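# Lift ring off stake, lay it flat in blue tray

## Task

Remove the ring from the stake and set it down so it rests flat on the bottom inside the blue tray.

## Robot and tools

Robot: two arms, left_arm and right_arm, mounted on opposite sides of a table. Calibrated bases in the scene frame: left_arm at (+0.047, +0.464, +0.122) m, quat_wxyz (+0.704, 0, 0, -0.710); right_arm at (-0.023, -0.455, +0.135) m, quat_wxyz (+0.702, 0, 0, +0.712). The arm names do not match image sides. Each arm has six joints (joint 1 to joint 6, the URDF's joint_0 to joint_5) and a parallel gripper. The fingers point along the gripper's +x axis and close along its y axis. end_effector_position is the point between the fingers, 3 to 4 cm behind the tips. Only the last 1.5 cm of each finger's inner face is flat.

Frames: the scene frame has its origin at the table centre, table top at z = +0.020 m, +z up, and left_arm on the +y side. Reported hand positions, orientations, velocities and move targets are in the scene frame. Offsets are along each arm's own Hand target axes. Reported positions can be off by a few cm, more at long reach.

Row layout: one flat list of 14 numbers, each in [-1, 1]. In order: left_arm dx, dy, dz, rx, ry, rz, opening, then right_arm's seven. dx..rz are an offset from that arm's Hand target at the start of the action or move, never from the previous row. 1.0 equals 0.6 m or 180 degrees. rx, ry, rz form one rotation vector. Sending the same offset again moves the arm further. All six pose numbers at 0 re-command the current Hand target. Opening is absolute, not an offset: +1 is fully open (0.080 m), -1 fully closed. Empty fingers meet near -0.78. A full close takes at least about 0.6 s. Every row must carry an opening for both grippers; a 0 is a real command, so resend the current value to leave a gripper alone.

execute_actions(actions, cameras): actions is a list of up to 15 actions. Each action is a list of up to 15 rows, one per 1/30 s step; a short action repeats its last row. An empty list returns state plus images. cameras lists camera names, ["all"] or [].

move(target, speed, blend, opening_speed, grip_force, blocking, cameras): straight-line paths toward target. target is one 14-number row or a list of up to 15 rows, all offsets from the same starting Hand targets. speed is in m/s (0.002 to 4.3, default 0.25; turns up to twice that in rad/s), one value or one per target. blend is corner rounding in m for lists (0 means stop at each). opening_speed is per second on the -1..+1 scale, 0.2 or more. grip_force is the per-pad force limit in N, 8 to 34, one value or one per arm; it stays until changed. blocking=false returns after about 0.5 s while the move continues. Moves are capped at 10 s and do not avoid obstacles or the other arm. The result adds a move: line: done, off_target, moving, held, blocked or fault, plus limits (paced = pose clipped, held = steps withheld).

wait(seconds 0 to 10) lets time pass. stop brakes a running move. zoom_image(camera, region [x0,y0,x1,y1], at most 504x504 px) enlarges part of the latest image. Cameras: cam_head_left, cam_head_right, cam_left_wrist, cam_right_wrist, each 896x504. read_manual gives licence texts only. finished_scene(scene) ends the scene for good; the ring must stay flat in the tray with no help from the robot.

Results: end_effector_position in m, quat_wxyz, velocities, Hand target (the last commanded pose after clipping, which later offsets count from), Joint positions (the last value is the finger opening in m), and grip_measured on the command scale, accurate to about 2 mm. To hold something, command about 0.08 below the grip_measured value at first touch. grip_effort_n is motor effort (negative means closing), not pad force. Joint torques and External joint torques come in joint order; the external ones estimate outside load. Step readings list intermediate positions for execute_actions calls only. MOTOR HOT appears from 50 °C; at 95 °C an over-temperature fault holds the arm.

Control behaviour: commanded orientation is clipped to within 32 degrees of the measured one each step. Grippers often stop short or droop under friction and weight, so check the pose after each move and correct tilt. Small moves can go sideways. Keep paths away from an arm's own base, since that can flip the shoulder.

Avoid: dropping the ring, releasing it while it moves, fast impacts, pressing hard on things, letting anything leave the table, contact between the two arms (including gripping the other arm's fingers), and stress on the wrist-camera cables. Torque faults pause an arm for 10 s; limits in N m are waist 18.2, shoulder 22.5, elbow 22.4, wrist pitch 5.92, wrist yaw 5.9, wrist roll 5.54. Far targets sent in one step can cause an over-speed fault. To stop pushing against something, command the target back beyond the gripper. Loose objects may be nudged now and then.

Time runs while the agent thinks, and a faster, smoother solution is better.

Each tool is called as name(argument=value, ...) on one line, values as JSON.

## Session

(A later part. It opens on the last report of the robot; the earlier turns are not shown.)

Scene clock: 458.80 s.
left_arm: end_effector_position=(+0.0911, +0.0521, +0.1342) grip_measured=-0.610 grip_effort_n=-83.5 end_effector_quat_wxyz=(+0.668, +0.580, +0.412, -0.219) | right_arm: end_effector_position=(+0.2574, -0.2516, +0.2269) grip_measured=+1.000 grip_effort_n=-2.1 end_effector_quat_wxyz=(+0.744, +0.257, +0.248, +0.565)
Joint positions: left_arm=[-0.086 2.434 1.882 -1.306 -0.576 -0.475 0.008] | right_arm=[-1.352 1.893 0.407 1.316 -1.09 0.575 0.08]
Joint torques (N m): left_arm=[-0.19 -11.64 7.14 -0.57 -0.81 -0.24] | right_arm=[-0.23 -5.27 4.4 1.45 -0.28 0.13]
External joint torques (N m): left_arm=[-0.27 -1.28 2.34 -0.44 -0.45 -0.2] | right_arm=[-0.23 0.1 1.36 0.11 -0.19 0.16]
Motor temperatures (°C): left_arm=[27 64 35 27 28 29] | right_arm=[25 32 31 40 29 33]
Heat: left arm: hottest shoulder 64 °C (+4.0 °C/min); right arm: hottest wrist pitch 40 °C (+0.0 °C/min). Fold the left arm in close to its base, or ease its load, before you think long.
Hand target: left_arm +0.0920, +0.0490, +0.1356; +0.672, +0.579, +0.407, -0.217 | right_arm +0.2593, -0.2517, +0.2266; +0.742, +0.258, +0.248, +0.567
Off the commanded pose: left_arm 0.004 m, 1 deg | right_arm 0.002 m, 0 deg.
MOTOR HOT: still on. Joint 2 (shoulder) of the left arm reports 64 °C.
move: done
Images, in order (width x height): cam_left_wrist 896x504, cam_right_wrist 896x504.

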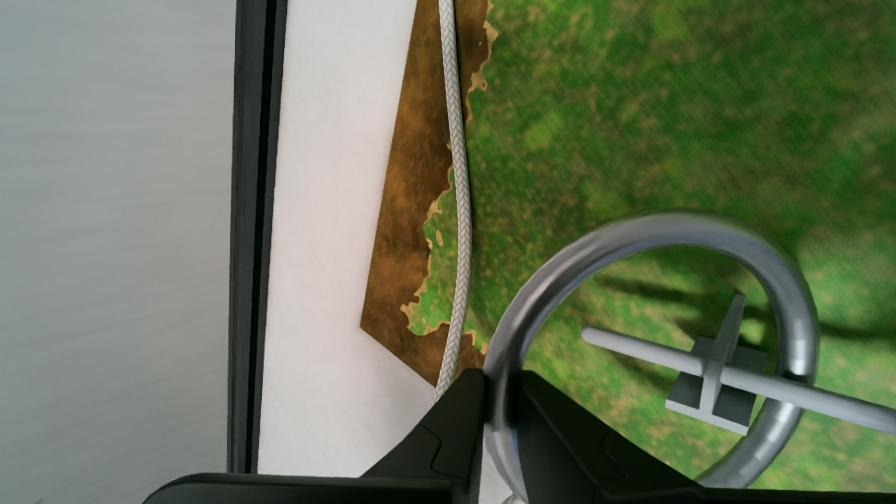

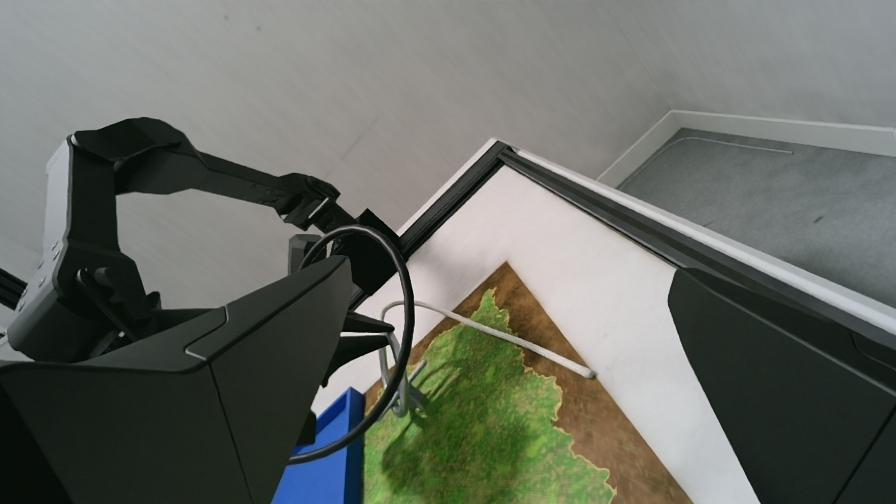

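move(target=[-0.029, -0.047, 0, 0, 0, 0, -0.75, 0,0,0,0,0,0,1], speed=0.12, cameras=["cam_left_wrist", "cam_right_wrist", "cam_head_left"])

zoom_image(camera="cam_right_wrist", region=[340, 310, 500, 450])

Scene clock: 466.00 s.
left_arm: end_effector_position=(+0.0600, +0.0411, +0.1334) grip_measured=-0.610 grip_effort_n=-83.5 end_effector_quat_wxyz=(+0.670, +0.580, +0.407, -0.219) | right_arm: end_effector_position=(+0.2574, -0.2516, +0.2269) grip_measured=+1.000 grip_effort_n=-2.1 end_effector_quat_wxyz=(+0.744, +0.257, +0.248, +0.565)
Joint positions: left_arm=[-0.154 2.51 2.014 -1.399 -0.566 -0.552 0.008] | right_arm=[-1.352 1.893 0.407 1.316 -1.09 0.575 0.08]
Joint torques (N m): left_arm=[0.05 -11.74 7.07 -0.64 -0.46 -0.21] | right_arm=[-0.25 -5.27 4.39 1.45 -0.28 0.14]
External joint torques (N m): left_arm=[-0.11 -1.06 2.26 -0.46 -0.1 -0.18] | right_arm=[-0.25 0.15 1.3 0.09 -0.19 0.17]
Motor temperatures (°C): left_arm=[27 63 35 27 28 29] | right_arm=[25 32 31 40 29 33]
Heat: left arm: hottest shoulder 63 °C (+3.0 °C/min); right arm: hottest wrist pitch 40 °C (+0.0 °C/min). Fold the left arm in close to its base, or ease its load, before you think long.
Hand target: left_arm +0.0604, +0.0392, +0.1327; +0.673, +0.579, +0.407, -0.217 | right_arm +0.2593, -0.2517, +0.2266; +0.742, +0.258, +0.248, +0.567
Off the commanded pose: left_arm 0.002 m, 0 deg | right_arm 0.002 m, 0 deg.
MOTOR HOT: still on. Joint 2 (shoulder) of the left arm reports 63 °C.
move: done
Images, in order (width x height): cam_head_left 896x504, cam_left_wrist 896x504, cam_right_wrist 896x504.

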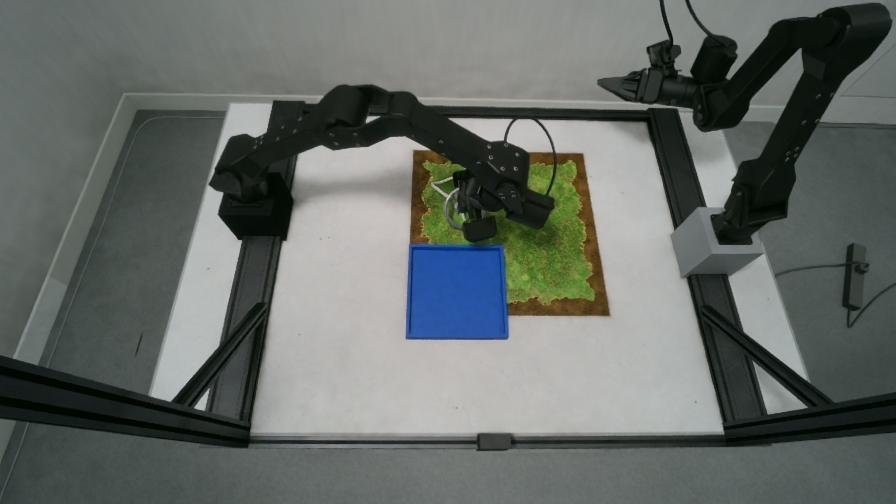

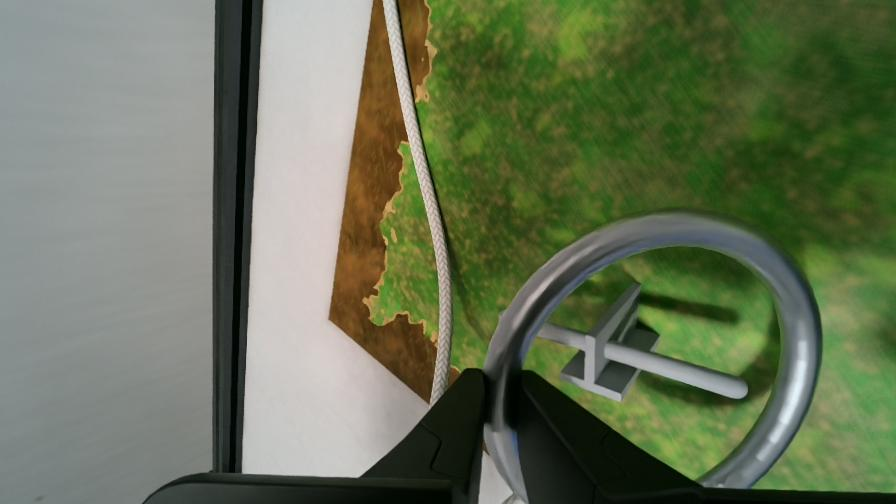

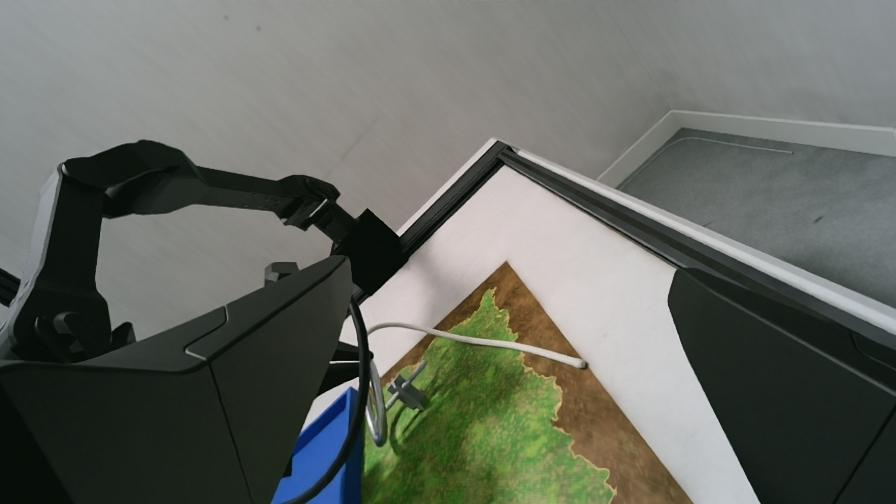

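Scaled by 3.150.

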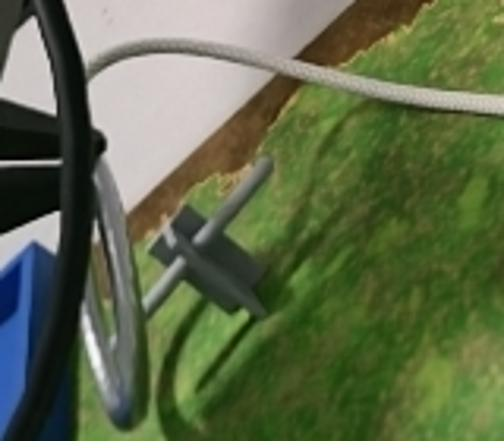

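move(target=[[-0.0648, 0.0802, 0, 0, 0, -0.0833, -0.75, 0,0,0,0,0,0,1],[-0.176,-0.1173,-0.1064,0,0,-0.2056,-0.75,0,0,0,0,0,0,1]], speed=[0.1, 0.16], blend=[0.015, 0], cameras=["cam_left_wrist", "cam_head_left"])

zoom_image(camera="cam_head_left", region=[390, 180, 550, 350])

Scene clock: 499.47 s.
left_arm: end_effector_position=(-0.0725, +0.0655, +0.1650) grip_measured=-0.610 grip_effort_n=-83.5 end_effector_quat_wxyz=(+0.566, +0.430, +0.570, -0.412) | right_arm: end_effector_position=(+0.2574, -0.2516, +0.2269) grip_measured=+1.000 grip_effort_n=-2.1 end_effector_quat_wxyz=(+0.744, +0.257, +0.248, +0.565)
Joint positions: left_arm=[-0.286 2.201 1.737 -1.132 -0.003 -0.588 0.008] | right_arm=[-1.352 1.893 0.407 1.316 -1.09 0.575 0.08]
Joint torques (N m): left_arm=[-0.05 -15.17 5.39 0.44 0.05 -0.15] | right_arm=[-0.24 -5.27 4.41 1.44 -0.28 0.14]
External joint torques (N m): left_arm=[-0.04 -5.64 0.1 0.16 0.08 -0.15] | right_arm=[-0.24 0.09 1.36 0.1 -0.19 0.17]
Motor temperatures (°C): left_arm=[27 61 35 28 28 29] | right_arm=[25 32 31 41 29 33]
Heat: left arm: hottest shoulder 61 °C (-7.1 °C/min); right arm: hottest wrist pitch 41 °C (+1.0 °C/min). Fold the left arm in close to its base, or ease its load, before you think long.
Hand target: left_arm -0.0729, +0.0647, +0.1749; +0.569, +0.420, +0.570, -0.420 | right_arm +0.2593, -0.2517, +0.2266; +0.742, +0.258, +0.248, +0.567
Off the commanded pose: left_arm 0.010 m, 2 deg | right_arm 0.002 m, 0 deg.
MOTOR HOT: still on. Joint 2 (shoulder) of the left arm reports 61 °C.
move: off_target (left_arm)
Images, in order (width x height): cam_head_left 896x504, cam_left_wrist 896x504.

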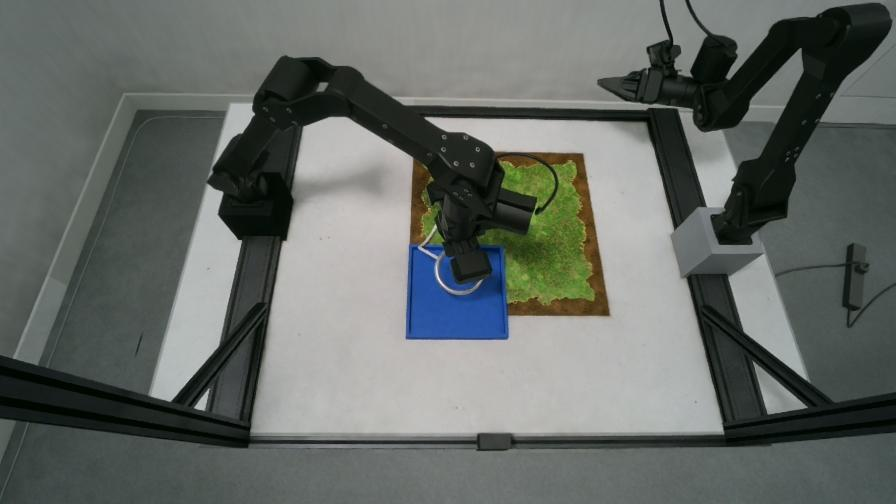

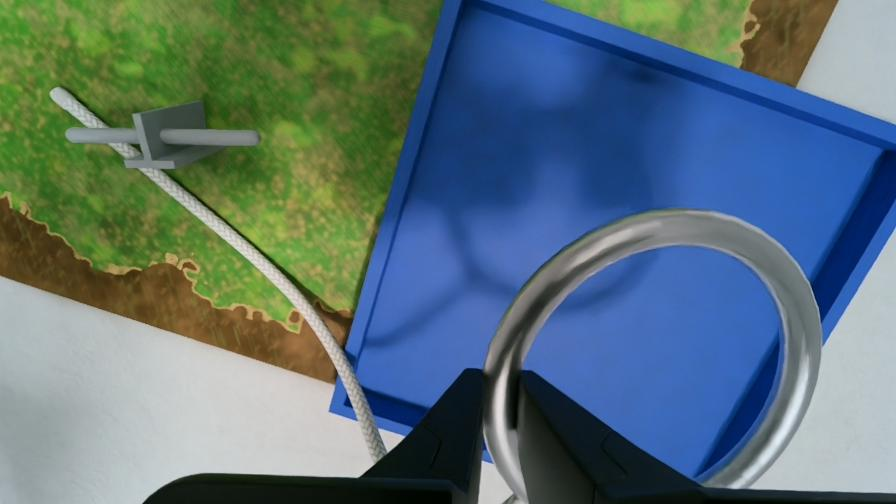

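Scaled by 2.965.

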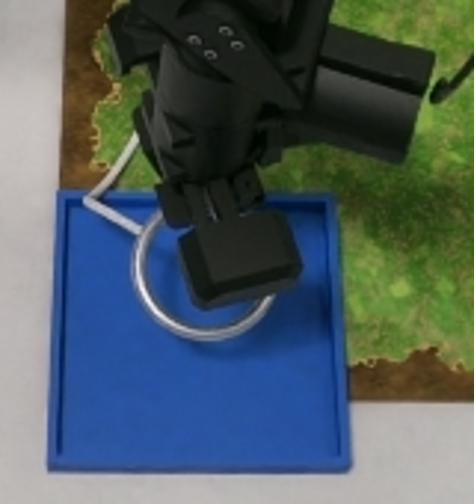

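move(target=[[0.135,0,0,0,0,0,-0.75,0,0,0,0,0,0,1],[0.1815,0,0,0,0,0,-0.75,0,0,0,0,0,0,1]], speed=[0.15, 0.04], blend=[0.01, 0], cameras=["cam_left_wrist", "cam_head_left"])

zoom_image(camera="cam_head_left", region=[390, 180, 550, 350])

Scene clock: 517.57 s.
left_arm: end_effector_position=(-0.0742, +0.0610, +0.0735) grip_measured=-0.610 grip_effort_n=-83.5 end_effector_quat_wxyz=(+0.570, +0.415, +0.566, -0.427) | right_arm: end_effector_position=(+0.2574, -0.2516, +0.2269) grip_measured=+1.000 grip_effort_n=-2.1 end_effector_quat_wxyz=(+0.744, +0.257, +0.248, +0.565)
Joint positions: left_arm=[-0.285 2.317 1.545 -0.78 0.001 -0.589 0.008] | right_arm=[-1.352 1.893 0.407 1.316 -1.09 0.575 0.08]
Joint torques (N m): left_arm=[-0.05 -9.9 4.59 0.65 -0.05 -0.17] | right_arm=[-0.25 -5.28 4.41 1.45 -0.28 0.13]
External joint torques (N m): left_arm=[-0.1 -0.21 -0.16 0.31 -0.02 -0.17] | right_arm=[-0.27 0.08 1.37 0.11 -0.19 0.16]
Motor temperatures (°C): left_arm=[27 66 33 28 28 29] | right_arm=[25 32 31 41 29 33]
Heat: left arm: hottest shoulder 66 °C (+2.0 °C/min); right arm: hottest wrist pitch 41 °C (+1.0 °C/min). Fold the left arm in close to its base, or ease its load, before you think long.
Hand target: left_arm -0.0729, +0.0648, +0.0659; +0.569, +0.420, +0.570, -0.420 | right_arm +0.2593, -0.2517, +0.2266; +0.742, +0.258, +0.248, +0.567
Off the commanded pose: left_arm 0.009 m, 1 deg | right_arm 0.002 m, 0 deg.
MOTOR HOT: still on. Joint 2 (shoulder) of the left arm reports 66 °C.
move: off_target (left_arm)
Images, in order (width x height): cam_head_left 896x504, cam_left_wrist 896x504.

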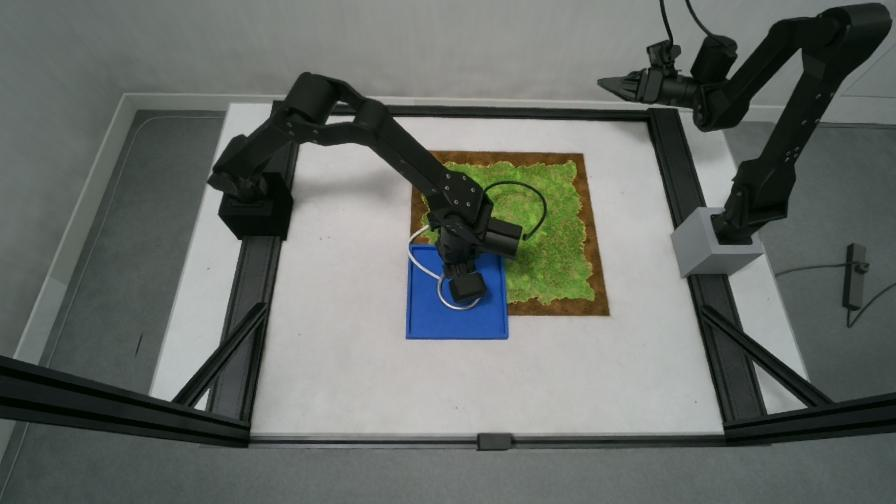

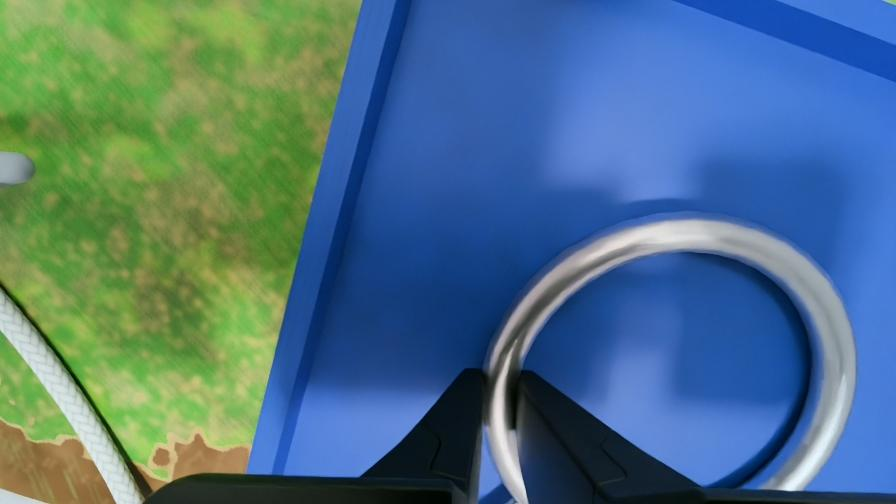

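Scaled by 2.965.

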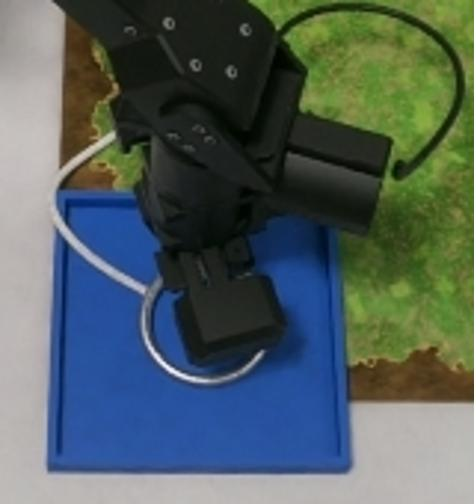

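move(target=[0.0083,0,0,0,0,0,-0.75,0,0,0,0,0,0,1], speed=0.04, cameras=["cam_left_wrist"])

Scene clock: 521.10 s.
left_arm: end_effector_position=(-0.0743, +0.0606, +0.0697) grip_measured=-0.610 grip_effort_n=-83.5 end_effector_quat_wxyz=(+0.570, +0.414, +0.566, -0.428) | right_arm: end_effector_position=(+0.2574, -0.2516, +0.2269) grip_measured=+1.000 grip_effort_n=-1.6 end_effector_quat_wxyz=(+0.744, +0.257, +0.248, +0.565)
Joint positions: left_arm=[-0.285 2.325 1.541 -0.767 0.001 -0.589 0.008] | right_arm=[-1.352 1.893 0.407 1.316 -1.09 0.575 0.08]
Joint torques (N m): left_arm=[-0.05 -9.54 4.51 0.7 -0.05 -0.17] | right_arm=[-0.26 -5.27 4.42 1.45 -0.28 0.14]
External joint torques (N m): left_arm=[-0.04 0.27 -0.31 0.34 -0.02 -0.17] | right_arm=[-0.27 0.23 1.31 0.07 -0.19 0.17]
Motor temperatures (°C): left_arm=[27 66 32 28 28 29] | right_arm=[25 32 31 41 29 33]
Heat: left arm: hottest shoulder 66 °C (+3.0 °C/min); right arm: hottest wrist pitch 41 °C (+1.0 °C/min). Fold the left arm in close to its base, or ease its load, before you think long.
Hand target: left_arm -0.0730, +0.0648, +0.0609; +0.569, +0.420, +0.570, -0.420 | right_arm +0.2593, -0.2517, +0.2266; +0.742, +0.258, +0.248, +0.567
Off the commanded pose: left_arm 0.010 m, 1 deg | right_arm 0.002 m, 0 deg.
MOTOR HOT: still on. Joint 2 (shoulder) of the left arm reports 66 °C.
move: off_target (left_arm)
Images, in order (width x height): cam_left_wrist 896x504.

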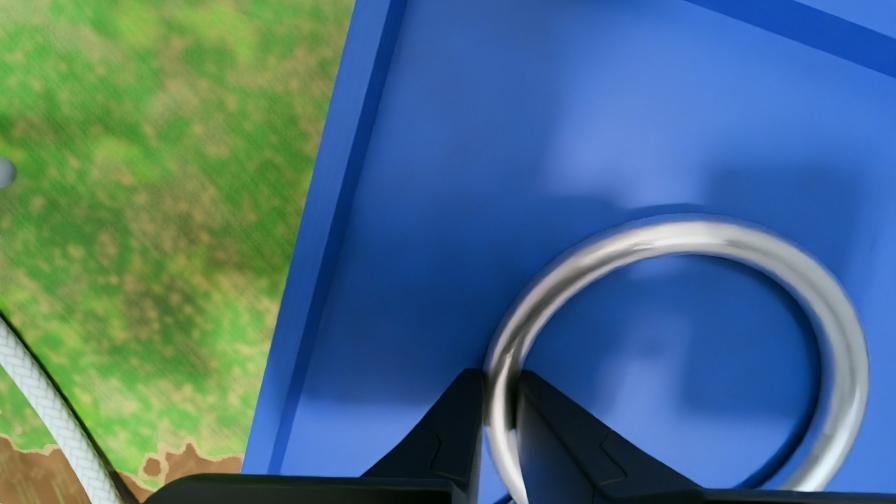

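move(target=[0.0067,0,0,0,0,0,-0.75,0,0,0,0,0,0,1], speed=0.04, cameras=["cam_left_wrist"])

Scene clock: 525.73 s.
left_arm: end_effector_position=(-0.0745, +0.0600, +0.0688) grip_measured=-0.610 grip_effort_n=-83.5 end_effector_quat_wxyz=(+0.571, +0.413, +0.565, -0.429) | right_arm: end_effector_position=(+0.2574, -0.2516, +0.2269) grip_measured=+1.000 grip_effort_n=-1.6 end_effector_quat_wxyz=(+0.744, +0.257, +0.248, +0.565)
Joint positions: left_arm=[-0.285 2.326 1.539 -0.759 0.001 -0.589 0.008] | right_arm=[-1.352 1.893 0.407 1.316 -1.09 0.575 0.08]
Joint torques (N m): left_arm=[-0.06 -8.6 4.38 1.06 -0.05 -0.18] | right_arm=[-0.26 -5.28 4.41 1.45 -0.28 0.14]
External joint torques (N m): left_arm=[-0.08 1.2 -0.42 0.7 -0.02 -0.18] | right_arm=[-0.26 0.1 1.38 0.11 -0.18 0.17]
Motor temperatures (°C): left_arm=[27 64 32 28 28 29] | right_arm=[25 32 31 41 29 33]
Heat: left arm: hottest shoulder 64 °C (+1.0 °C/min); right arm: hottest wrist pitch 41 °C (+1.0 °C/min). Fold the left arm in close to its base, or ease its load, before you think long.
Hand target: left_arm -0.0730, +0.0648, +0.0569; +0.569, +0.420, +0.570, -0.420 | right_arm +0.2593, -0.2517, +0.2266; +0.742, +0.258, +0.248, +0.567
Off the commanded pose: left_arm 0.013 m, 1 deg | right_arm 0.002 m, 0 deg.
MOTOR HOT: still on. Joint 2 (shoulder) of the left arm reports 64 °C.
move: off_target (left_arm)
Images, in order (width x height): cam_left_wrist 896x504.

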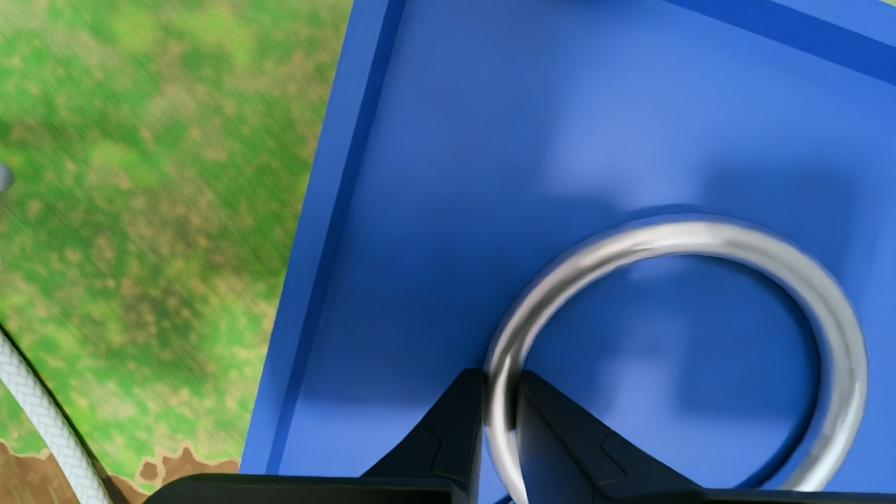

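move(target=[-0.0067,0,0,0,0,0,-0.4,0,0,0,0,0,0,1], speed=0.05, opening_speed=0.4, cameras=["cam_left_wrist"])

Scene clock: 531.80 s.
left_arm: end_effector_position=(-0.0727, +0.0609, +0.0687) grip_measured=-0.405 grip_effort_n=23.0 end_effector_quat_wxyz=(+0.571, +0.414, +0.567, -0.426) | right_arm: end_effector_position=(+0.2574, -0.2516, +0.2269) grip_measured=+1.000 grip_effort_n=-1.6 end_effector_quat_wxyz=(+0.744, +0.257, +0.248, +0.565)
Joint positions: left_arm=[-0.282 2.326 1.538 -0.765 0 -0.589 0.017] | right_arm=[-1.352 1.893 0.407 1.316 -1.09 0.575 0.08]
Joint torques (N m): left_arm=[-0.34 -9.59 4.84 0.56 -0.04 -0.17] | right_arm=[-0.26 -5.26 4.41 1.44 -0.28 0.13]
External joint torques (N m): left_arm=[-0.42 0.23 0.06 0.22 0 -0.17] | right_arm=[-0.29 0.14 1.37 0.1 -0.19 0.17]
Motor temperatures (°C): left_arm=[27 62 32 28 28 29] | right_arm=[25 32 31 41 29 33]
Heat: left arm: hottest shoulder 62 °C (+0.0 °C/min); right arm: hottest wrist pitch 41 °C (+1.0 °C/min). Fold the left arm in close to its base, or ease its load, before you think long.
Hand target: left_arm -0.0729, +0.0648, +0.0609; +0.569, +0.420, +0.570, -0.420 | right_arm +0.2593, -0.2517, +0.2266; +0.742, +0.258, +0.248, +0.567
Off the commanded pose: left_arm 0.009 m, 1 deg | right_arm 0.002 m, 0 deg.
MOTOR HOT: still on. Joint 2 (shoulder) of the left arm reports 62 °C.
move: off_target (left_arm)
Images, in order (width x height): cam_left_wrist 896x504.

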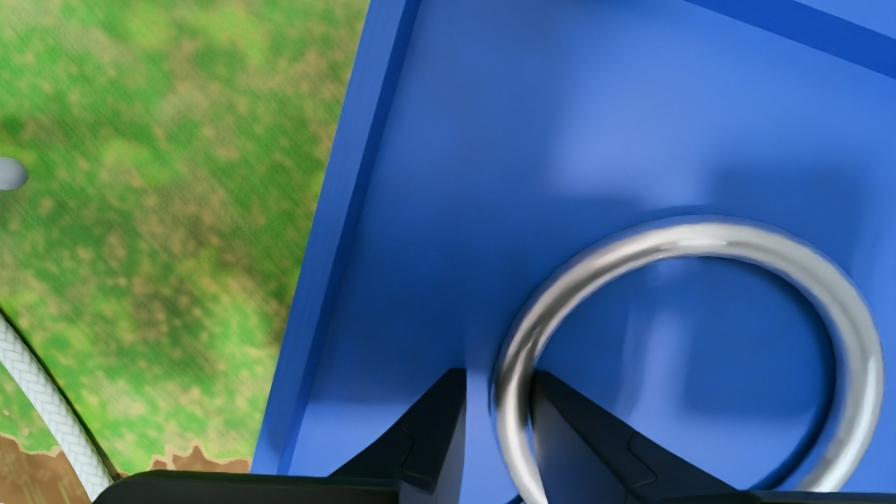

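move(target=[[-0.04,-0.004,0.004,0,0,0,-0.4,0,0,0,0,0,0,1],[-0.2,-0.004,0.004,0,0,0,-0.4,0,0,0,0,0,0,1]], speed=[0.06,0.15], blend=[0.01,0], cameras=["cam_left_wrist", "cam_head_left"])

zoom_image(camera="cam_head_left", region=[390, 180, 550, 350])

Scene clock: 541.90 s.
left_arm: end_effector_position=(-0.0727, +0.0647, +0.1726) grip_measured=-0.404 grip_effort_n=20.7 end_effector_quat_wxyz=(+0.566, +0.428, +0.572, -0.413) | right_arm: end_effector_position=(+0.2574, -0.2516, +0.2269) grip_measured=+1.000 grip_effort_n=-1.6 end_effector_quat_wxyz=(+0.744, +0.257, +0.248, +0.565)
Joint positions: left_arm=[-0.284 2.196 1.759 -1.158 0.001 -0.59 0.017] | right_arm=[-1.352 1.893 0.407 1.316 -1.09 0.575 0.08]
Joint torques (N m): left_arm=[-0.2 -13.46 7.3 0.09 -0.04 -0.17] | right_arm=[-0.24 -5.28 4.38 1.45 -0.28 0.14]
External joint torques (N m): left_arm=[-0.14 -3.77 1.95 -0.18 -0.01 -0.17] | right_arm=[-0.26 0.11 1.34 0.1 -0.19 0.17]
Motor temperatures (°C): left_arm=[27 60 32 28 28 29] | right_arm=[25 32 31 41 29 33]
Heat: left arm: hottest shoulder 60 °C (+0.0 °C/min); right arm: hottest wrist pitch 41 °C (+1.0 °C/min). Fold the left arm in close to its base, or ease its load, before you think long.
Hand target: left_arm -0.0744, +0.0617, +0.1809; +0.569, +0.420, +0.570, -0.420 | right_arm +0.2593, -0.2517, +0.2266; +0.742, +0.258, +0.248, +0.567
Off the commanded pose: left_arm 0.009 m, 1 deg | right_arm 0.002 m, 0 deg.
MOTOR HOT: still on. Joint 2 (shoulder) of the left arm reports 60 °C.
move: off_target (left_arm)
Images, in order (width x height): cam_head_left 896x504, cam_left_wrist 896x504.

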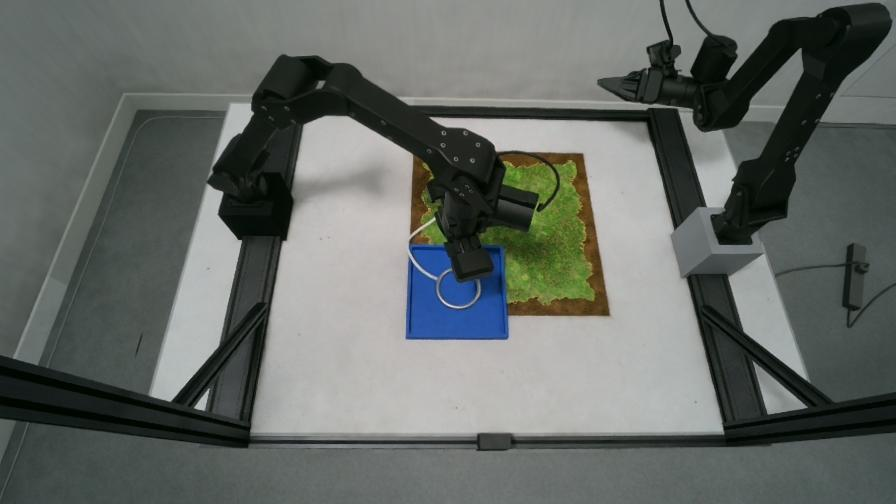

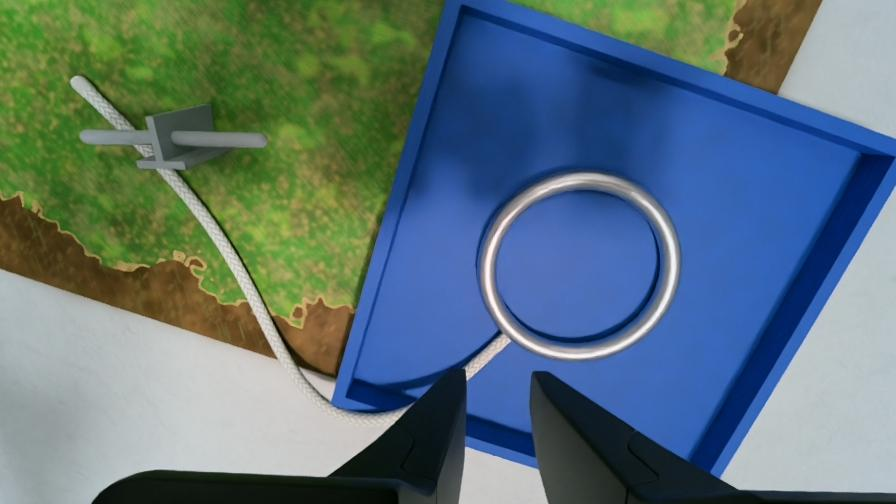

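Scaled by 2.965.

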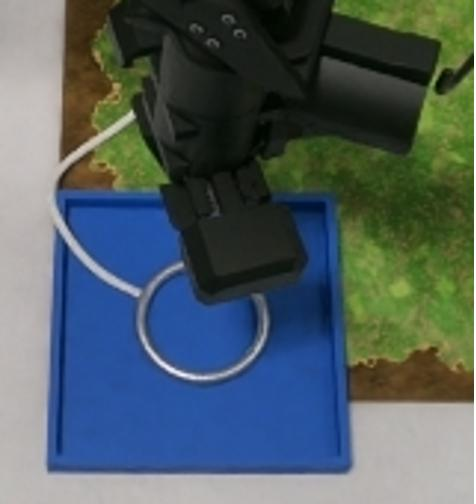

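finished_scene(scene=3)

The scene is finished: the task was done.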